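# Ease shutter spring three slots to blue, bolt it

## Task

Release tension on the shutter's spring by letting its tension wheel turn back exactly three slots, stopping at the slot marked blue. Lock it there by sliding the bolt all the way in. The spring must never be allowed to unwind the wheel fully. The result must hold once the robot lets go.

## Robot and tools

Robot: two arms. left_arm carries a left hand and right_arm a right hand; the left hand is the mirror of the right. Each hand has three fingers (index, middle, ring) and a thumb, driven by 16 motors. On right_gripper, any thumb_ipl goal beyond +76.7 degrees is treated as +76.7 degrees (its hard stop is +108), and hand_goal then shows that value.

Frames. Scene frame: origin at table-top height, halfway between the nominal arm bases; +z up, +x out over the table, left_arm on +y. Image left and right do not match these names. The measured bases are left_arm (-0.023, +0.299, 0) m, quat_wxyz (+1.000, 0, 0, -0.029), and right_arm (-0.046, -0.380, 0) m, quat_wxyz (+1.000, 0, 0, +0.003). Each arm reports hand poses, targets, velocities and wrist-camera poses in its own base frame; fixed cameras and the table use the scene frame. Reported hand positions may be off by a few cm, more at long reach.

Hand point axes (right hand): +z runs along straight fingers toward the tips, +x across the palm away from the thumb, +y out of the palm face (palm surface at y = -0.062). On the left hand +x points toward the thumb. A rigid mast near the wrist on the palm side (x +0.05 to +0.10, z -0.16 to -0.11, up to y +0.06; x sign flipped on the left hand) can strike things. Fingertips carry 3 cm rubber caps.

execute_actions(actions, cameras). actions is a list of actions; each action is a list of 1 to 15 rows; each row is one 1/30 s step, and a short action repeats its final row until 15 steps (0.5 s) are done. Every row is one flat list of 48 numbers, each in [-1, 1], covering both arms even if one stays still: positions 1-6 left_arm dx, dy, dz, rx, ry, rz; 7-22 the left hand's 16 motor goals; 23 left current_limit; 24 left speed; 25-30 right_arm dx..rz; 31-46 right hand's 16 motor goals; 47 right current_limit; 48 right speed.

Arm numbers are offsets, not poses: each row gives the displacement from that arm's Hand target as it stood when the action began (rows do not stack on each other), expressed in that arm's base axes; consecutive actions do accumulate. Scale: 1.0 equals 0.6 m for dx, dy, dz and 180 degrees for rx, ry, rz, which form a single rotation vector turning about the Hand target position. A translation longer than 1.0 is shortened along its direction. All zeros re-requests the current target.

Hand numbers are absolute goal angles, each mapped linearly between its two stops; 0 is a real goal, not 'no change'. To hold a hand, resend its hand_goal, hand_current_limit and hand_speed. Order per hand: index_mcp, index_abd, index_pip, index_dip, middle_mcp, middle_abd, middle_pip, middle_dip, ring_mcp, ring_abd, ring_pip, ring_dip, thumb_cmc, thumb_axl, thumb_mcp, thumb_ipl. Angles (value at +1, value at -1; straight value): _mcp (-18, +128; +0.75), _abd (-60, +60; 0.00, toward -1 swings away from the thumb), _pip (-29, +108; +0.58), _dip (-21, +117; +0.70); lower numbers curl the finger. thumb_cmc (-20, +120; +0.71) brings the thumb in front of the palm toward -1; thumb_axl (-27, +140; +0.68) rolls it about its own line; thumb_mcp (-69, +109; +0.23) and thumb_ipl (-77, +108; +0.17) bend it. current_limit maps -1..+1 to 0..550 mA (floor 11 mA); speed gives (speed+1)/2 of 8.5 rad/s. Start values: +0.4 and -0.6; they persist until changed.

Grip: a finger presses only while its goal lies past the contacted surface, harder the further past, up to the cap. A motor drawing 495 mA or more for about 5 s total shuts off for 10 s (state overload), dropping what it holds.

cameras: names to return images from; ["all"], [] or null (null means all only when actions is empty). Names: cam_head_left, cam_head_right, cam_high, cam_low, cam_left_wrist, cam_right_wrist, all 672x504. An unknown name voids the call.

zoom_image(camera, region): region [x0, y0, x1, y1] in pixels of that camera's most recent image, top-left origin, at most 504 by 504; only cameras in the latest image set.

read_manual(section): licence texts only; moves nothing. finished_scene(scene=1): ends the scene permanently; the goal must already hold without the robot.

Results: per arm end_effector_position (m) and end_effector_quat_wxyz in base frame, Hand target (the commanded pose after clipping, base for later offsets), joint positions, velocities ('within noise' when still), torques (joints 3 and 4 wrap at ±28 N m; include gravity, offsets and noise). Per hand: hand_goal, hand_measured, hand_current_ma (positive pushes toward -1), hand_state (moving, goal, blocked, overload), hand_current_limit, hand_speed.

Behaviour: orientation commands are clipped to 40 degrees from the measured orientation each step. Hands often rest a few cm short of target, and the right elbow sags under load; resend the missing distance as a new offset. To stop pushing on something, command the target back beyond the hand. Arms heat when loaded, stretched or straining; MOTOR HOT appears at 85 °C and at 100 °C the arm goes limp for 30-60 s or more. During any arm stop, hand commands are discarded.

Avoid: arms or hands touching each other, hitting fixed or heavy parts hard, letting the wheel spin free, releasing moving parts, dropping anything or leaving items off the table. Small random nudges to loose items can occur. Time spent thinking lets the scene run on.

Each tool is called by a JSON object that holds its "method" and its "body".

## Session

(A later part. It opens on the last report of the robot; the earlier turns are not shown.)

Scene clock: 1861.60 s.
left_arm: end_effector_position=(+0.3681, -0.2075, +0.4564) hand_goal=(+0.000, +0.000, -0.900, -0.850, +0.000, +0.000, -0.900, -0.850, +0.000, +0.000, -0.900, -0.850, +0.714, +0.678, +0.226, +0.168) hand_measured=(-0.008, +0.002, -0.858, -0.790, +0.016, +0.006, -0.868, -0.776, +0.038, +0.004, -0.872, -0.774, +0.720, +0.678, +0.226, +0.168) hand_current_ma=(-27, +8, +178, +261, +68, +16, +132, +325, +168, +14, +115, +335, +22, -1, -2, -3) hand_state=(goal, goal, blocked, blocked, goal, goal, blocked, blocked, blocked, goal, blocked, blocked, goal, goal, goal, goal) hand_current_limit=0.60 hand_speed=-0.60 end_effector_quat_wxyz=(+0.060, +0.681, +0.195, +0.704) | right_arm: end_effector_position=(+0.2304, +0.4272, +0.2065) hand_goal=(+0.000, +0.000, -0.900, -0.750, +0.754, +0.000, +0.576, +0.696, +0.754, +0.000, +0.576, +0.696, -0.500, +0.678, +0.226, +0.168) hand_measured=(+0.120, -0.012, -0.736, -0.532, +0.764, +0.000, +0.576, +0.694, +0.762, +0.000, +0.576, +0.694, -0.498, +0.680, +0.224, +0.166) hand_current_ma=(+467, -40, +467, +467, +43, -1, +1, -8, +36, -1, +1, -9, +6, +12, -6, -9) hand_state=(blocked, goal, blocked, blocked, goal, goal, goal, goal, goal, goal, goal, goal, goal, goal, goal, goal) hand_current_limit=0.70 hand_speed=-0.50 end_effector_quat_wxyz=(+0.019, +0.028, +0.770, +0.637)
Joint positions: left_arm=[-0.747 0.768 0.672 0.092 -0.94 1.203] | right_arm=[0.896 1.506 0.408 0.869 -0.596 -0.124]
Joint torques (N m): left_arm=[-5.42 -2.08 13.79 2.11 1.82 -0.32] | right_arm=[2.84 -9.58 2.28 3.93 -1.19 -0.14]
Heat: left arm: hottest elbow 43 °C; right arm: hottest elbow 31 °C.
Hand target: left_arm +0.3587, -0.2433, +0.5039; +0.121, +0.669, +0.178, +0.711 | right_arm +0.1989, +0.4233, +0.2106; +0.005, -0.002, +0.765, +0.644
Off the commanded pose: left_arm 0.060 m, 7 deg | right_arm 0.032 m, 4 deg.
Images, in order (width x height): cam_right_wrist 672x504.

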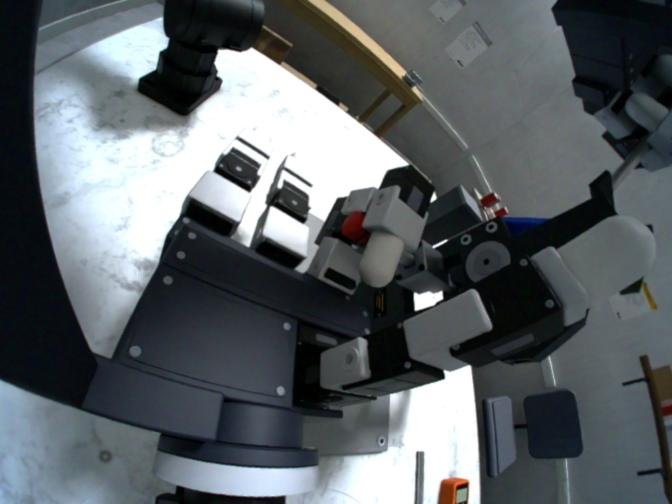

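{"method": "execute_actions", "body": {"actions": [[[0,-0.0,0.0,0.0,0,0,0.0,0,-0.9,-0.85,0.0,0,-0.9,-0.85,0.0,0,-0.9,-0.85,0.714,0.678,0.226,0.168,0.6,-0.6,-0.01,0.0,0.0,0,0,0,0.0,0,-0.9,-0.75,0.754,0,0.576,0.696,0.754,0,0.576,0.696,-0.5,0.678,0.226,0.168,0.7,-0.5]]]}}

Scene clock: 1866.30 s.
left_arm: end_effector_position=(+0.3681, -0.2075, +0.4564) hand_goal=(+0.000, +0.000, -0.900, -0.850, +0.000, +0.000, -0.900, -0.850, +0.000, +0.000, -0.900, -0.850, +0.714, +0.678, +0.226, +0.168) hand_measured=(-0.008, +0.002, -0.858, -0.790, +0.016, +0.006, -0.868, -0.776, +0.038, +0.004, -0.872, -0.774, +0.720, +0.678, +0.226, +0.168) hand_current_ma=(-27, +8, +178, +261, +68, +16, +132, +325, +168, +14, +115, +335, +22, -1, -2, -3) hand_state=(goal, goal, blocked, blocked, goal, goal, blocked, blocked, blocked, goal, blocked, blocked, goal, goal, goal, goal) hand_current_limit=0.60 hand_speed=-0.60 end_effector_quat_wxyz=(+0.060, +0.681, +0.195, +0.704) | right_arm: end_effector_position=(+0.2279, +0.4275, +0.2066) hand_goal=(+0.000, +0.000, -0.900, -0.750, +0.754, +0.000, +0.576, +0.696, +0.754, +0.000, +0.576, +0.696, -0.500, +0.678, +0.226, +0.168) hand_measured=(+0.120, -0.016, -0.736, -0.532, +0.764, +0.000, +0.576, +0.694, +0.762, +0.000, +0.576, +0.694, -0.498, +0.680, +0.224, +0.166) hand_current_ma=(+468, -59, +468, +467, +43, -2, +1, -8, +36, -2, +1, -9, +5, +12, -6, -9) hand_state=(blocked, goal, blocked, blocked, goal, goal, goal, goal, goal, goal, goal, goal, goal, goal, goal, goal) hand_current_limit=0.70 hand_speed=-0.50 end_effector_quat_wxyz=(+0.020, +0.032, +0.770, +0.637)
Joint positions: left_arm=[-0.747 0.768 0.672 0.092 -0.94 1.203] | right_arm=[0.907 1.502 0.402 0.873 -0.578 -0.115]
Joint torques (N m): left_arm=[-5.01 -2.08 13.78 2.09 1.89 -0.33] | right_arm=[3.31 -9.64 2.02 3.99 -1.29 -0.18]
Heat: left arm: hottest elbow 43 °C; right arm: hottest elbow 30 °C.
Hand target: left_arm +0.3587, -0.2433, +0.5039; +0.121, +0.669, +0.178, +0.711 | right_arm +0.1929, +0.4233, +0.2107; +0.005, -0.002, +0.765, +0.644
Off the commanded pose: left_arm 0.060 m, 7 deg | right_arm 0.036 m, 4 deg.

{"method": "execute_actions", "body": {"actions": [[[-0.0028,0.0474,-0.0235,-0.004,0,0,0.0,0,-0.9,-0.85,0.0,0,-0.9,-0.85,0.0,0,-0.9,-0.85,0.714,0.678,0.226,0.168,0.6,-0.6,0,0,0,0,0,0,0.0,0,-0.9,-0.75,0.754,0,0.576,0.696,0.754,0,0.576,0.696,-0.5,0.678,0.226,0.168,0.7,-0.5]],[[-0.002,0.035,-0.0072,-0.0278,-0.0015,0,0.0,0,-0.9,-0.85,0.0,0,-0.9,-0.85,0.0,0,-0.9,-0.85,0.714,0.678,0.226,0.168,0.6,-0.6,0,0,0,0,0,0,0.0,0,-0.9,-0.75,0.754,0,0.576,0.696,0.754,0,0.576,0.696,-0.5,0.678,0.226,0.168,0.7,-0.5]],[[-0.002,0.0342,-0.0102,-0.0278,-0.0015,0,0.0,0,-0.9,-0.85,0.0,0,-0.9,-0.85,0.0,0,-0.9,-0.85,0.714,0.678,0.226,0.168,0.6,-0.6,0,0,0,0,0,0,0.0,0,-0.9,-0.75,0.754,0,0.576,0.696,0.754,0,0.576,0.696,-0.5,0.678,0.226,0.168,0.7,-0.5]]], "cameras": ["cam_low"]}}

{"method": "zoom_image", "body": {"camera": "cam_low", "region": [200, 20, 340, 160]}}

Scene clock: 1886.53 s.
left_arm: end_effector_position=(+0.3688, -0.1642, +0.4434) hand_goal=(+0.000, +0.000, -0.900, -0.850, +0.000, +0.000, -0.900, -0.850, +0.000, +0.000, -0.900, -0.850, +0.714, +0.678, +0.226, +0.168) hand_measured=(+0.002, +0.002, -0.860, -0.790, +0.020, +0.002, -0.868, -0.776, +0.036, +0.002, -0.872, -0.774, +0.718, +0.678, +0.226, +0.168) hand_current_ma=(+6, +5, +170, +262, +80, +8, +128, +325, +156, +6, +113, +335, +12, -1, -2, -3) hand_state=(goal, goal, blocked, blocked, goal, goal, blocked, blocked, blocked, goal, blocked, blocked, goal, goal, goal, goal) hand_current_limit=0.60 hand_speed=-0.60 end_effector_quat_wxyz=(+0.134, +0.671, +0.246, +0.687) | right_arm: end_effector_position=(+0.2279, +0.4275, +0.2066) hand_goal=(+0.000, +0.000, -0.900, -0.750, +0.754, +0.000, +0.576, +0.696, +0.754, +0.000, +0.576, +0.696, -0.500, +0.678, +0.226, +0.168) hand_measured=(+0.120, -0.016, -0.736, -0.532, +0.764, +0.000, +0.576, +0.694, +0.762, +0.000, +0.576, +0.694, -0.498, +0.680, +0.224, +0.166) hand_current_ma=(+468, -59, +468, +467, +43, -2, +1, -8, +36, -2, +1, -9, +5, +12, -6, -9) hand_state=(blocked, goal, blocked, blocked, goal, goal, goal, goal, goal, goal, goal, goal, goal, goal, goal, goal) hand_current_limit=0.70 hand_speed=-0.50 end_effector_quat_wxyz=(+0.020, +0.032, +0.770, +0.637)
Joint positions: left_arm=[-0.612 0.694 0.592 0.073 -0.769 1.006] | right_arm=[0.907 1.502 0.402 0.873 -0.578 -0.115]
Joint torques (N m): left_arm=[-3.14 -4.84 10.45 2.41 1.44 -0.4] | right_arm=[3.31 -9.7 2.03 3.99 -1.29 -0.18]
Heat: left arm: hottest elbow 45 °C; right arm: hottest elbow 30 °C.
Hand target: left_arm +0.3545, -0.1734, +0.4796; +0.184, +0.652, +0.243, +0.694 | right_arm +0.1929, +0.4233, +0.2107; +0.005, -0.002, +0.765, +0.644
Off the commanded pose: left_arm 0.040 m, 6 deg | right_arm 0.035 m, 4 deg.
Images, in order (width x height): cam_low 672x504.

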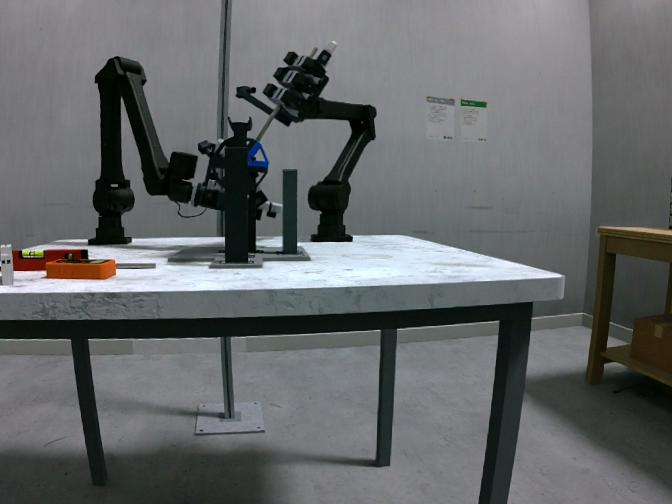

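Scaled by 3.600.

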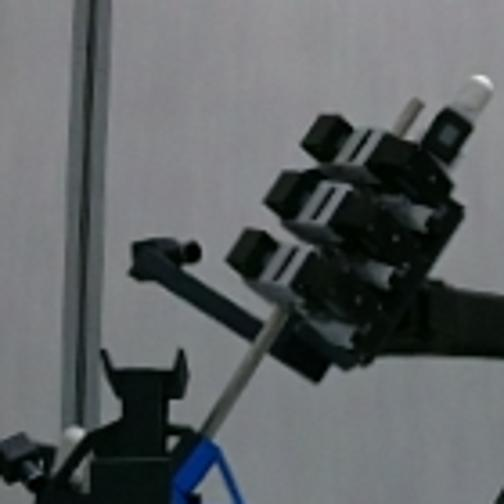

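{"method": "execute_actions", "body": {"actions": [[[-0.0019,0.0328,-0.0132,-0.0278,-0.0015,0,0.0,0,-0.9,-0.85,0.0,0,-0.9,-0.85,0.0,0,-0.9,-0.85,0.714,0.678,0.226,0.168,0.6,-0.6,0,0,0,0,0,0,0.0,0,-0.9,-0.75,0.754,0,0.576,0.696,0.754,0,0.576,0.696,-0.5,0.678,0.226,0.168,0.7,-0.5]],[[-0.0019,0.032,-0.016,-0.0278,-0.0015,0,0.0,0,-0.9,-0.85,0.0,0,-0.9,-0.85,0.0,0,-0.9,-0.85,0.714,0.678,0.226,0.168,0.6,-0.6,0,0,0,0,0,0,0.0,0,-0.9,-0.75,0.754,0,0.576,0.696,0.754,0,0.576,0.696,-0.5,0.678,0.226,0.168,0.7,-0.5]],[[-0.0018,0.0303,-0.0185,-0.0278,-0.0015,0,0.0,0,-0.9,-0.85,0.0,0,-0.9,-0.85,0.0,0,-0.9,-0.85,0.714,0.678,0.226,0.168,0.6,-0.6,0,0,0,0,0,0,0.0,0,-0.9,-0.75,0.754,0,0.576,0.696,0.754,0,0.576,0.696,-0.5,0.678,0.226,0.168,0.7,-0.5]],[[-0.0017,0.0287,-0.0213,-0.0278,-0.0015,0,0.0,0,-0.9,-0.85,0.0,0,-0.9,-0.85,0.0,0,-0.9,-0.85,0.714,0.678,0.226,0.168,0.6,-0.6,0,0,0,0,0,0,0.0,0,-0.9,-0.75,0.754,0,0.576,0.696,0.754,0,0.576,0.696,-0.5,0.678,0.226,0.168,0.7,-0.5]],[[-0.0015,0.0265,-0.0237,-0.0278,-0.0015,0,0.0,0,-0.9,-0.85,0.0,0,-0.9,-0.85,0.0,0,-0.9,-0.85,0.714,0.678,0.226,0.168,0.6,-0.6,0,0,0,0,0,0,0.0,0,-0.9,-0.75,0.754,0,0.576,0.696,0.754,0,0.576,0.696,-0.5,0.678,0.226,0.168,0.7,-0.5]]], "cameras": ["cam_low"]}}

{"method": "zoom_image", "body": {"camera": "cam_low", "region": [200, 60, 380, 240]}}

Scene clock: 1898.83 s.
left_arm: end_effector_position=(+0.3656, -0.0727, +0.3758) hand_goal=(+0.000, +0.000, -0.900, -0.850, +0.000, +0.000, -0.900, -0.850, +0.000, +0.000, -0.900, -0.850, +0.714, +0.678, +0.226, +0.168) hand_measured=(+0.012, +0.002, -0.858, -0.790, +0.032, +0.006, -0.868, -0.776, +0.052, +0.008, -0.866, -0.778, +0.720, +0.678, +0.226, +0.168) hand_current_ma=(+47, +4, +175, +262, +144, +18, +132, +325, +237, +24, +141, +321, +23, -1, -1, -3) hand_state=(goal, goal, blocked, blocked, blocked, goal, blocked, blocked, blocked, goal, blocked, blocked, goal, goal, goal, goal) hand_current_limit=0.60 hand_speed=-0.60 end_effector_quat_wxyz=(+0.273, +0.619, +0.408, +0.613) | right_arm: end_effector_position=(+0.2279, +0.4275, +0.2066) hand_goal=(+0.000, +0.000, -0.900, -0.750, +0.754, +0.000, +0.576, +0.696, +0.754, +0.000, +0.576, +0.696, -0.500, +0.678, +0.226, +0.168) hand_measured=(+0.120, -0.016, -0.736, -0.532, +0.764, +0.000, +0.576, +0.694, +0.762, +0.000, +0.576, +0.694, -0.498, +0.680, +0.224, +0.166) hand_current_ma=(+468, -59, +468, +467, +43, -2, +1, -8, +36, -2, +1, -9, +5, +12, -6, -9) hand_state=(blocked, goal, blocked, blocked, goal, goal, goal, goal, goal, goal, goal, goal, goal, goal, goal, goal) hand_current_limit=0.70 hand_speed=-0.50 end_effector_quat_wxyz=(+0.020, +0.032, +0.770, +0.637)
Joint positions: left_arm=[-0.392 0.616 0.388 0.11 -0.554 0.507] | right_arm=[0.907 1.502 0.402 0.873 -0.578 -0.115]
Joint torques (N m): left_arm=[-2.84 -5.95 10.21 4.01 1.18 0.07] | right_arm=[3.25 -9.7 2.03 4 -1.29 -0.18]
Heat: left arm: hottest elbow 46 °C; right arm: hottest elbow 29 °C.
Hand target: left_arm +0.3492, -0.0832, +0.4240; +0.324, +0.588, +0.386, +0.633 | right_arm +0.1929, +0.4233, +0.2107; +0.005, -0.002, +0.765, +0.644
Off the commanded pose: left_arm 0.052 m, 8 deg | right_arm 0.035 m, 4 deg.
Images, in order (width x height): cam_low 672x504.

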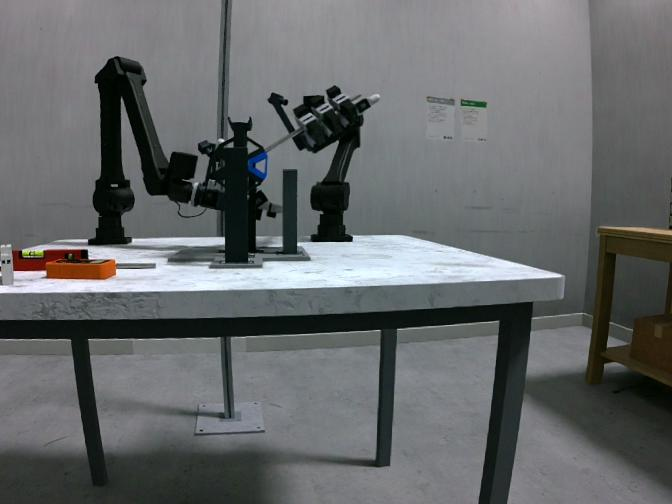

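Scaled by 2.800.

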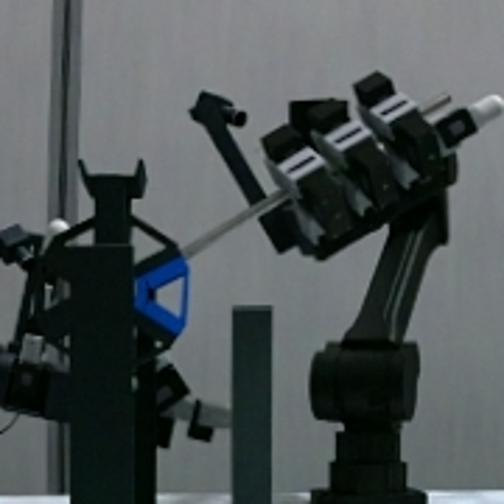

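{"method": "execute_actions", "body": {"actions": [[[-0.0014,0.0243,-0.0258,-0.0278,-0.0015,0,0.0,0,-0.9,-0.85,0.0,0,-0.9,-0.85,0.0,0,-0.9,-0.85,0.714,0.678,0.226,0.168,0.6,-0.6,0.04,0,0,0,0,0,0.0,0,-0.9,-0.75,0.754,0,0.576,0.696,0.754,0,0.576,0.696,-0.5,0.678,0.226,0.168,0.7,-0.5]],[[-0.0013,0.0222,-0.028,-0.0278,-0.0015,0,0.0,0,-0.9,-0.85,0.0,0,-0.9,-0.85,0.0,0,-0.9,-0.85,0.714,0.678,0.226,0.168,0.6,-0.6,0.03,0,0,0,0,0,0.0,0,-0.9,-0.75,0.754,0,0.576,0.696,0.754,0,0.576,0.696,-0.5,0.678,0.226,0.168,0.7,-0.5]],[[-0.0011,0.0195,-0.0297,-0.0278,-0.0015,0,0.0,0,-0.9,-0.85,0.0,0,-0.9,-0.85,0.0,0,-0.9,-0.85,0.714,0.678,0.226,0.168,0.6,-0.6,0.03,0,0,0,0,0,0.0,0,-0.9,-0.75,0.754,0,0.576,0.696,0.754,0,0.576,0.696,-0.5,0.678,0.226,0.168,0.7,-0.5]]], "cameras": ["cam_low"]}}

{"method": "zoom_image", "body": {"camera": "cam_low", "region": [200, 60, 380, 240]}}

Scene clock: 1907.27 s.
left_arm: end_effector_position=(+0.3644, -0.0400, +0.3259) hand_goal=(+0.000, +0.000, -0.900, -0.850, +0.000, +0.000, -0.900, -0.850, +0.000, +0.000, -0.900, -0.850, +0.714, +0.678, +0.226, +0.168) hand_measured=(+0.048, +0.006, -0.866, -0.788, +0.066, +0.008, -0.866, -0.776, +0.082, +0.008, -0.860, -0.784, +0.720, +0.678, +0.226, +0.168) hand_current_ma=(+215, +19, +140, +271, +304, +28, +138, +325, +390, +26, +171, +292, +25, -1, -1, -3) hand_state=(blocked, goal, blocked, blocked, blocked, goal, blocked, blocked, blocked, goal, blocked, blocked, goal, goal, goal, goal) hand_current_limit=0.60 hand_speed=-0.60 end_effector_quat_wxyz=(+0.343, +0.581, +0.481, +0.560) | right_arm: end_effector_position=(+0.2293, +0.4245, +0.2060) hand_goal=(+0.000, +0.000, -0.900, -0.750, +0.754, +0.000, +0.576, +0.696, +0.754, +0.000, +0.576, +0.696, -0.500, +0.678, +0.226, +0.168) hand_measured=(+0.120, +0.042, -0.736, -0.520, +0.764, +0.000, +0.576, +0.694, +0.762, +0.000, +0.576, +0.694, -0.500, +0.680, +0.224, +0.166) hand_current_ma=(+467, +161, +467, +468, +43, -1, +1, -8, +36, -1, +1, -9, +3, +12, -6, -9) hand_state=(blocked, blocked, blocked, blocked, goal, goal, goal, goal, goal, goal, goal, goal, goal, goal, goal, goal) hand_current_limit=0.70 hand_speed=-0.50 end_effector_quat_wxyz=(-0.004, -0.020, +0.767, +0.642)
Joint positions: left_arm=[-0.317 0.654 0.278 0.221 -0.454 0.263] | right_arm=[0.84 1.534 0.431 0.859 -0.747 -0.187]
Joint torques (N m): left_arm=[-2.43 -6.12 8.62 4.94 0.41 -0.13] | right_arm=[-2.78 -7.3 6.87 1.87 -0.26 0.09]
Heat: left arm: hottest elbow 47 °C; right arm: hottest elbow 29 °C.
Hand target: left_arm +0.3470, -0.0435, +0.3738; +0.401, +0.536, +0.463, +0.581 | right_arm +0.2530, +0.4233, +0.2105; +0.005, -0.002, +0.765, +0.644
Off the commanded pose: left_arm 0.051 m, 9 deg | right_arm 0.024 m, 2 deg.
Images, in order (width x height): cam_low 672x504.

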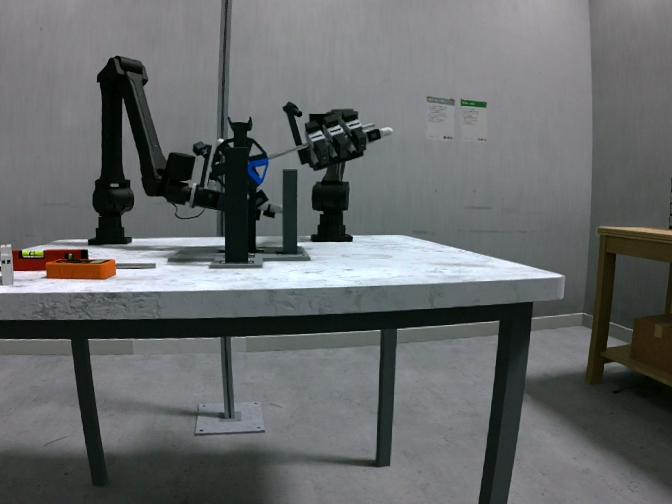

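Scaled by 2.800.

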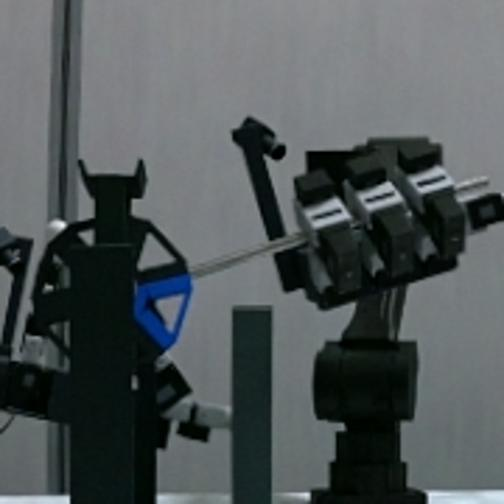

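{"method": "execute_actions", "body": {"actions": [[[-0.001,0.0172,-0.0313,-0.0278,-0.0015,0,0.0,0,-0.9,-0.85,0.0,0,-0.9,-0.85,0.0,0,-0.9,-0.85,0.714,0.678,0.226,0.168,0.6,-0.6,0.02,0,0,0,0,0,0.0,0,-0.9,-0.75,0.754,0,0.576,0.696,0.754,0,0.576,0.696,-0.5,0.678,0.226,0.168,0.7,-0.5]],[[-0.0005,0.0087,-0.0195,-0.0167,0,0,0.0,0,-0.9,-0.85,0.0,0,-0.9,-0.85,0.0,0,-0.9,-0.85,0.714,0.678,0.226,0.168,0.6,-0.6,0.02,0,0,0,0,0,0.0,0,-0.9,-0.75,0.754,0,0.576,0.696,0.754,0,0.576,0.696,-0.5,0.678,0.226,0.168,0.7,-0.5]]], "cameras": ["cam_low"]}}

{"method": "zoom_image", "body": {"camera": "cam_low", "region": [200, 60, 380, 240]}}

Scene clock: 1916.90 s.
left_arm: end_effector_position=(+0.3643, -0.0285, +0.2986) hand_goal=(+0.000, +0.000, -0.900, -0.850, +0.000, +0.000, -0.900, -0.850, +0.000, +0.000, -0.900, -0.850, +0.714, +0.678, +0.226, +0.168) hand_measured=(+0.060, +0.006, -0.866, -0.788, +0.074, +0.006, -0.866, -0.778, +0.088, +0.006, -0.860, -0.784, +0.720, +0.678, +0.226, +0.168) hand_current_ma=(+281, +18, +141, +271, +354, +20, +139, +321, +423, +17, +171, +289, +26, -1, -1, -3) hand_state=(blocked, goal, blocked, blocked, blocked, goal, blocked, blocked, blocked, goal, blocked, blocked, goal, goal, goal, goal) hand_current_limit=0.60 hand_speed=-0.60 end_effector_quat_wxyz=(+0.374, +0.559, +0.514, +0.532) | right_arm: end_effector_position=(+0.2319, +0.4238, +0.2055) hand_goal=(+0.000, +0.000, -0.900, -0.750, +0.754, +0.000, +0.576, +0.696, +0.754, +0.000, +0.576, +0.696, -0.500, +0.678, +0.226, +0.168) hand_measured=(+0.114, +0.050, -0.736, -0.508, +0.764, +0.000, +0.576, +0.694, +0.762, +0.000, +0.576, +0.694, -0.500, +0.680, +0.224, +0.166) hand_current_ma=(+467, +193, +468, +468, +43, -1, +1, -8, +36, -1, +1, -9, +3, +12, -6, -9) hand_state=(blocked, blocked, blocked, blocked, goal, goal, goal, goal, goal, goal, goal, goal, goal, goal, goal, goal) hand_current_limit=0.70 hand_speed=-0.50 end_effector_quat_wxyz=(-0.013, -0.042, +0.765, +0.642)
Joint positions: left_arm=[-0.3 0.709 0.226 0.312 -0.425 0.143] | right_arm=[0.81 1.551 0.452 0.84 -0.819 -0.226]
Joint torques (N m): left_arm=[-1.79 -7.12 7.64 5.33 0.06 -0.33] | right_arm=[-4.48 -6.71 8.24 1.54 0.48 0.3]
Heat: left arm: hottest elbow 46 °C; right arm: hottest elbow 30 °C.
Hand target: left_arm +0.3461, -0.0280, +0.3431; +0.438, +0.506, +0.502, +0.548 | right_arm +0.2770, +0.4232, +0.2105; +0.005, -0.002, +0.765, +0.644
Off the commanded pose: left_arm 0.048 m, 10 deg | right_arm 0.045 m, 5 deg.
Images, in order (width x height): cam_low 672x504.

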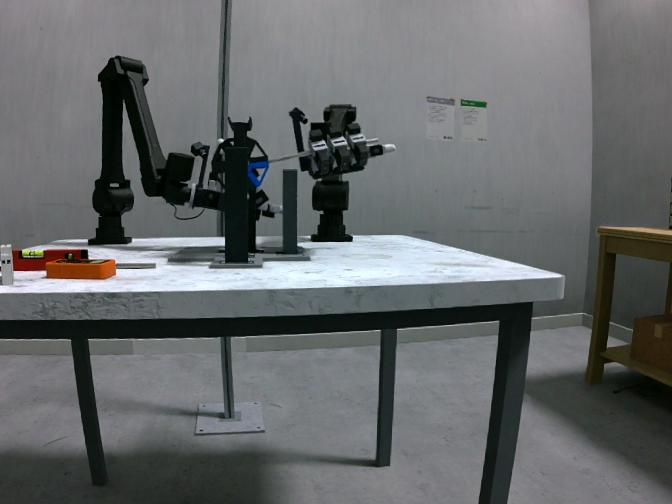

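Scaled by 2.800.

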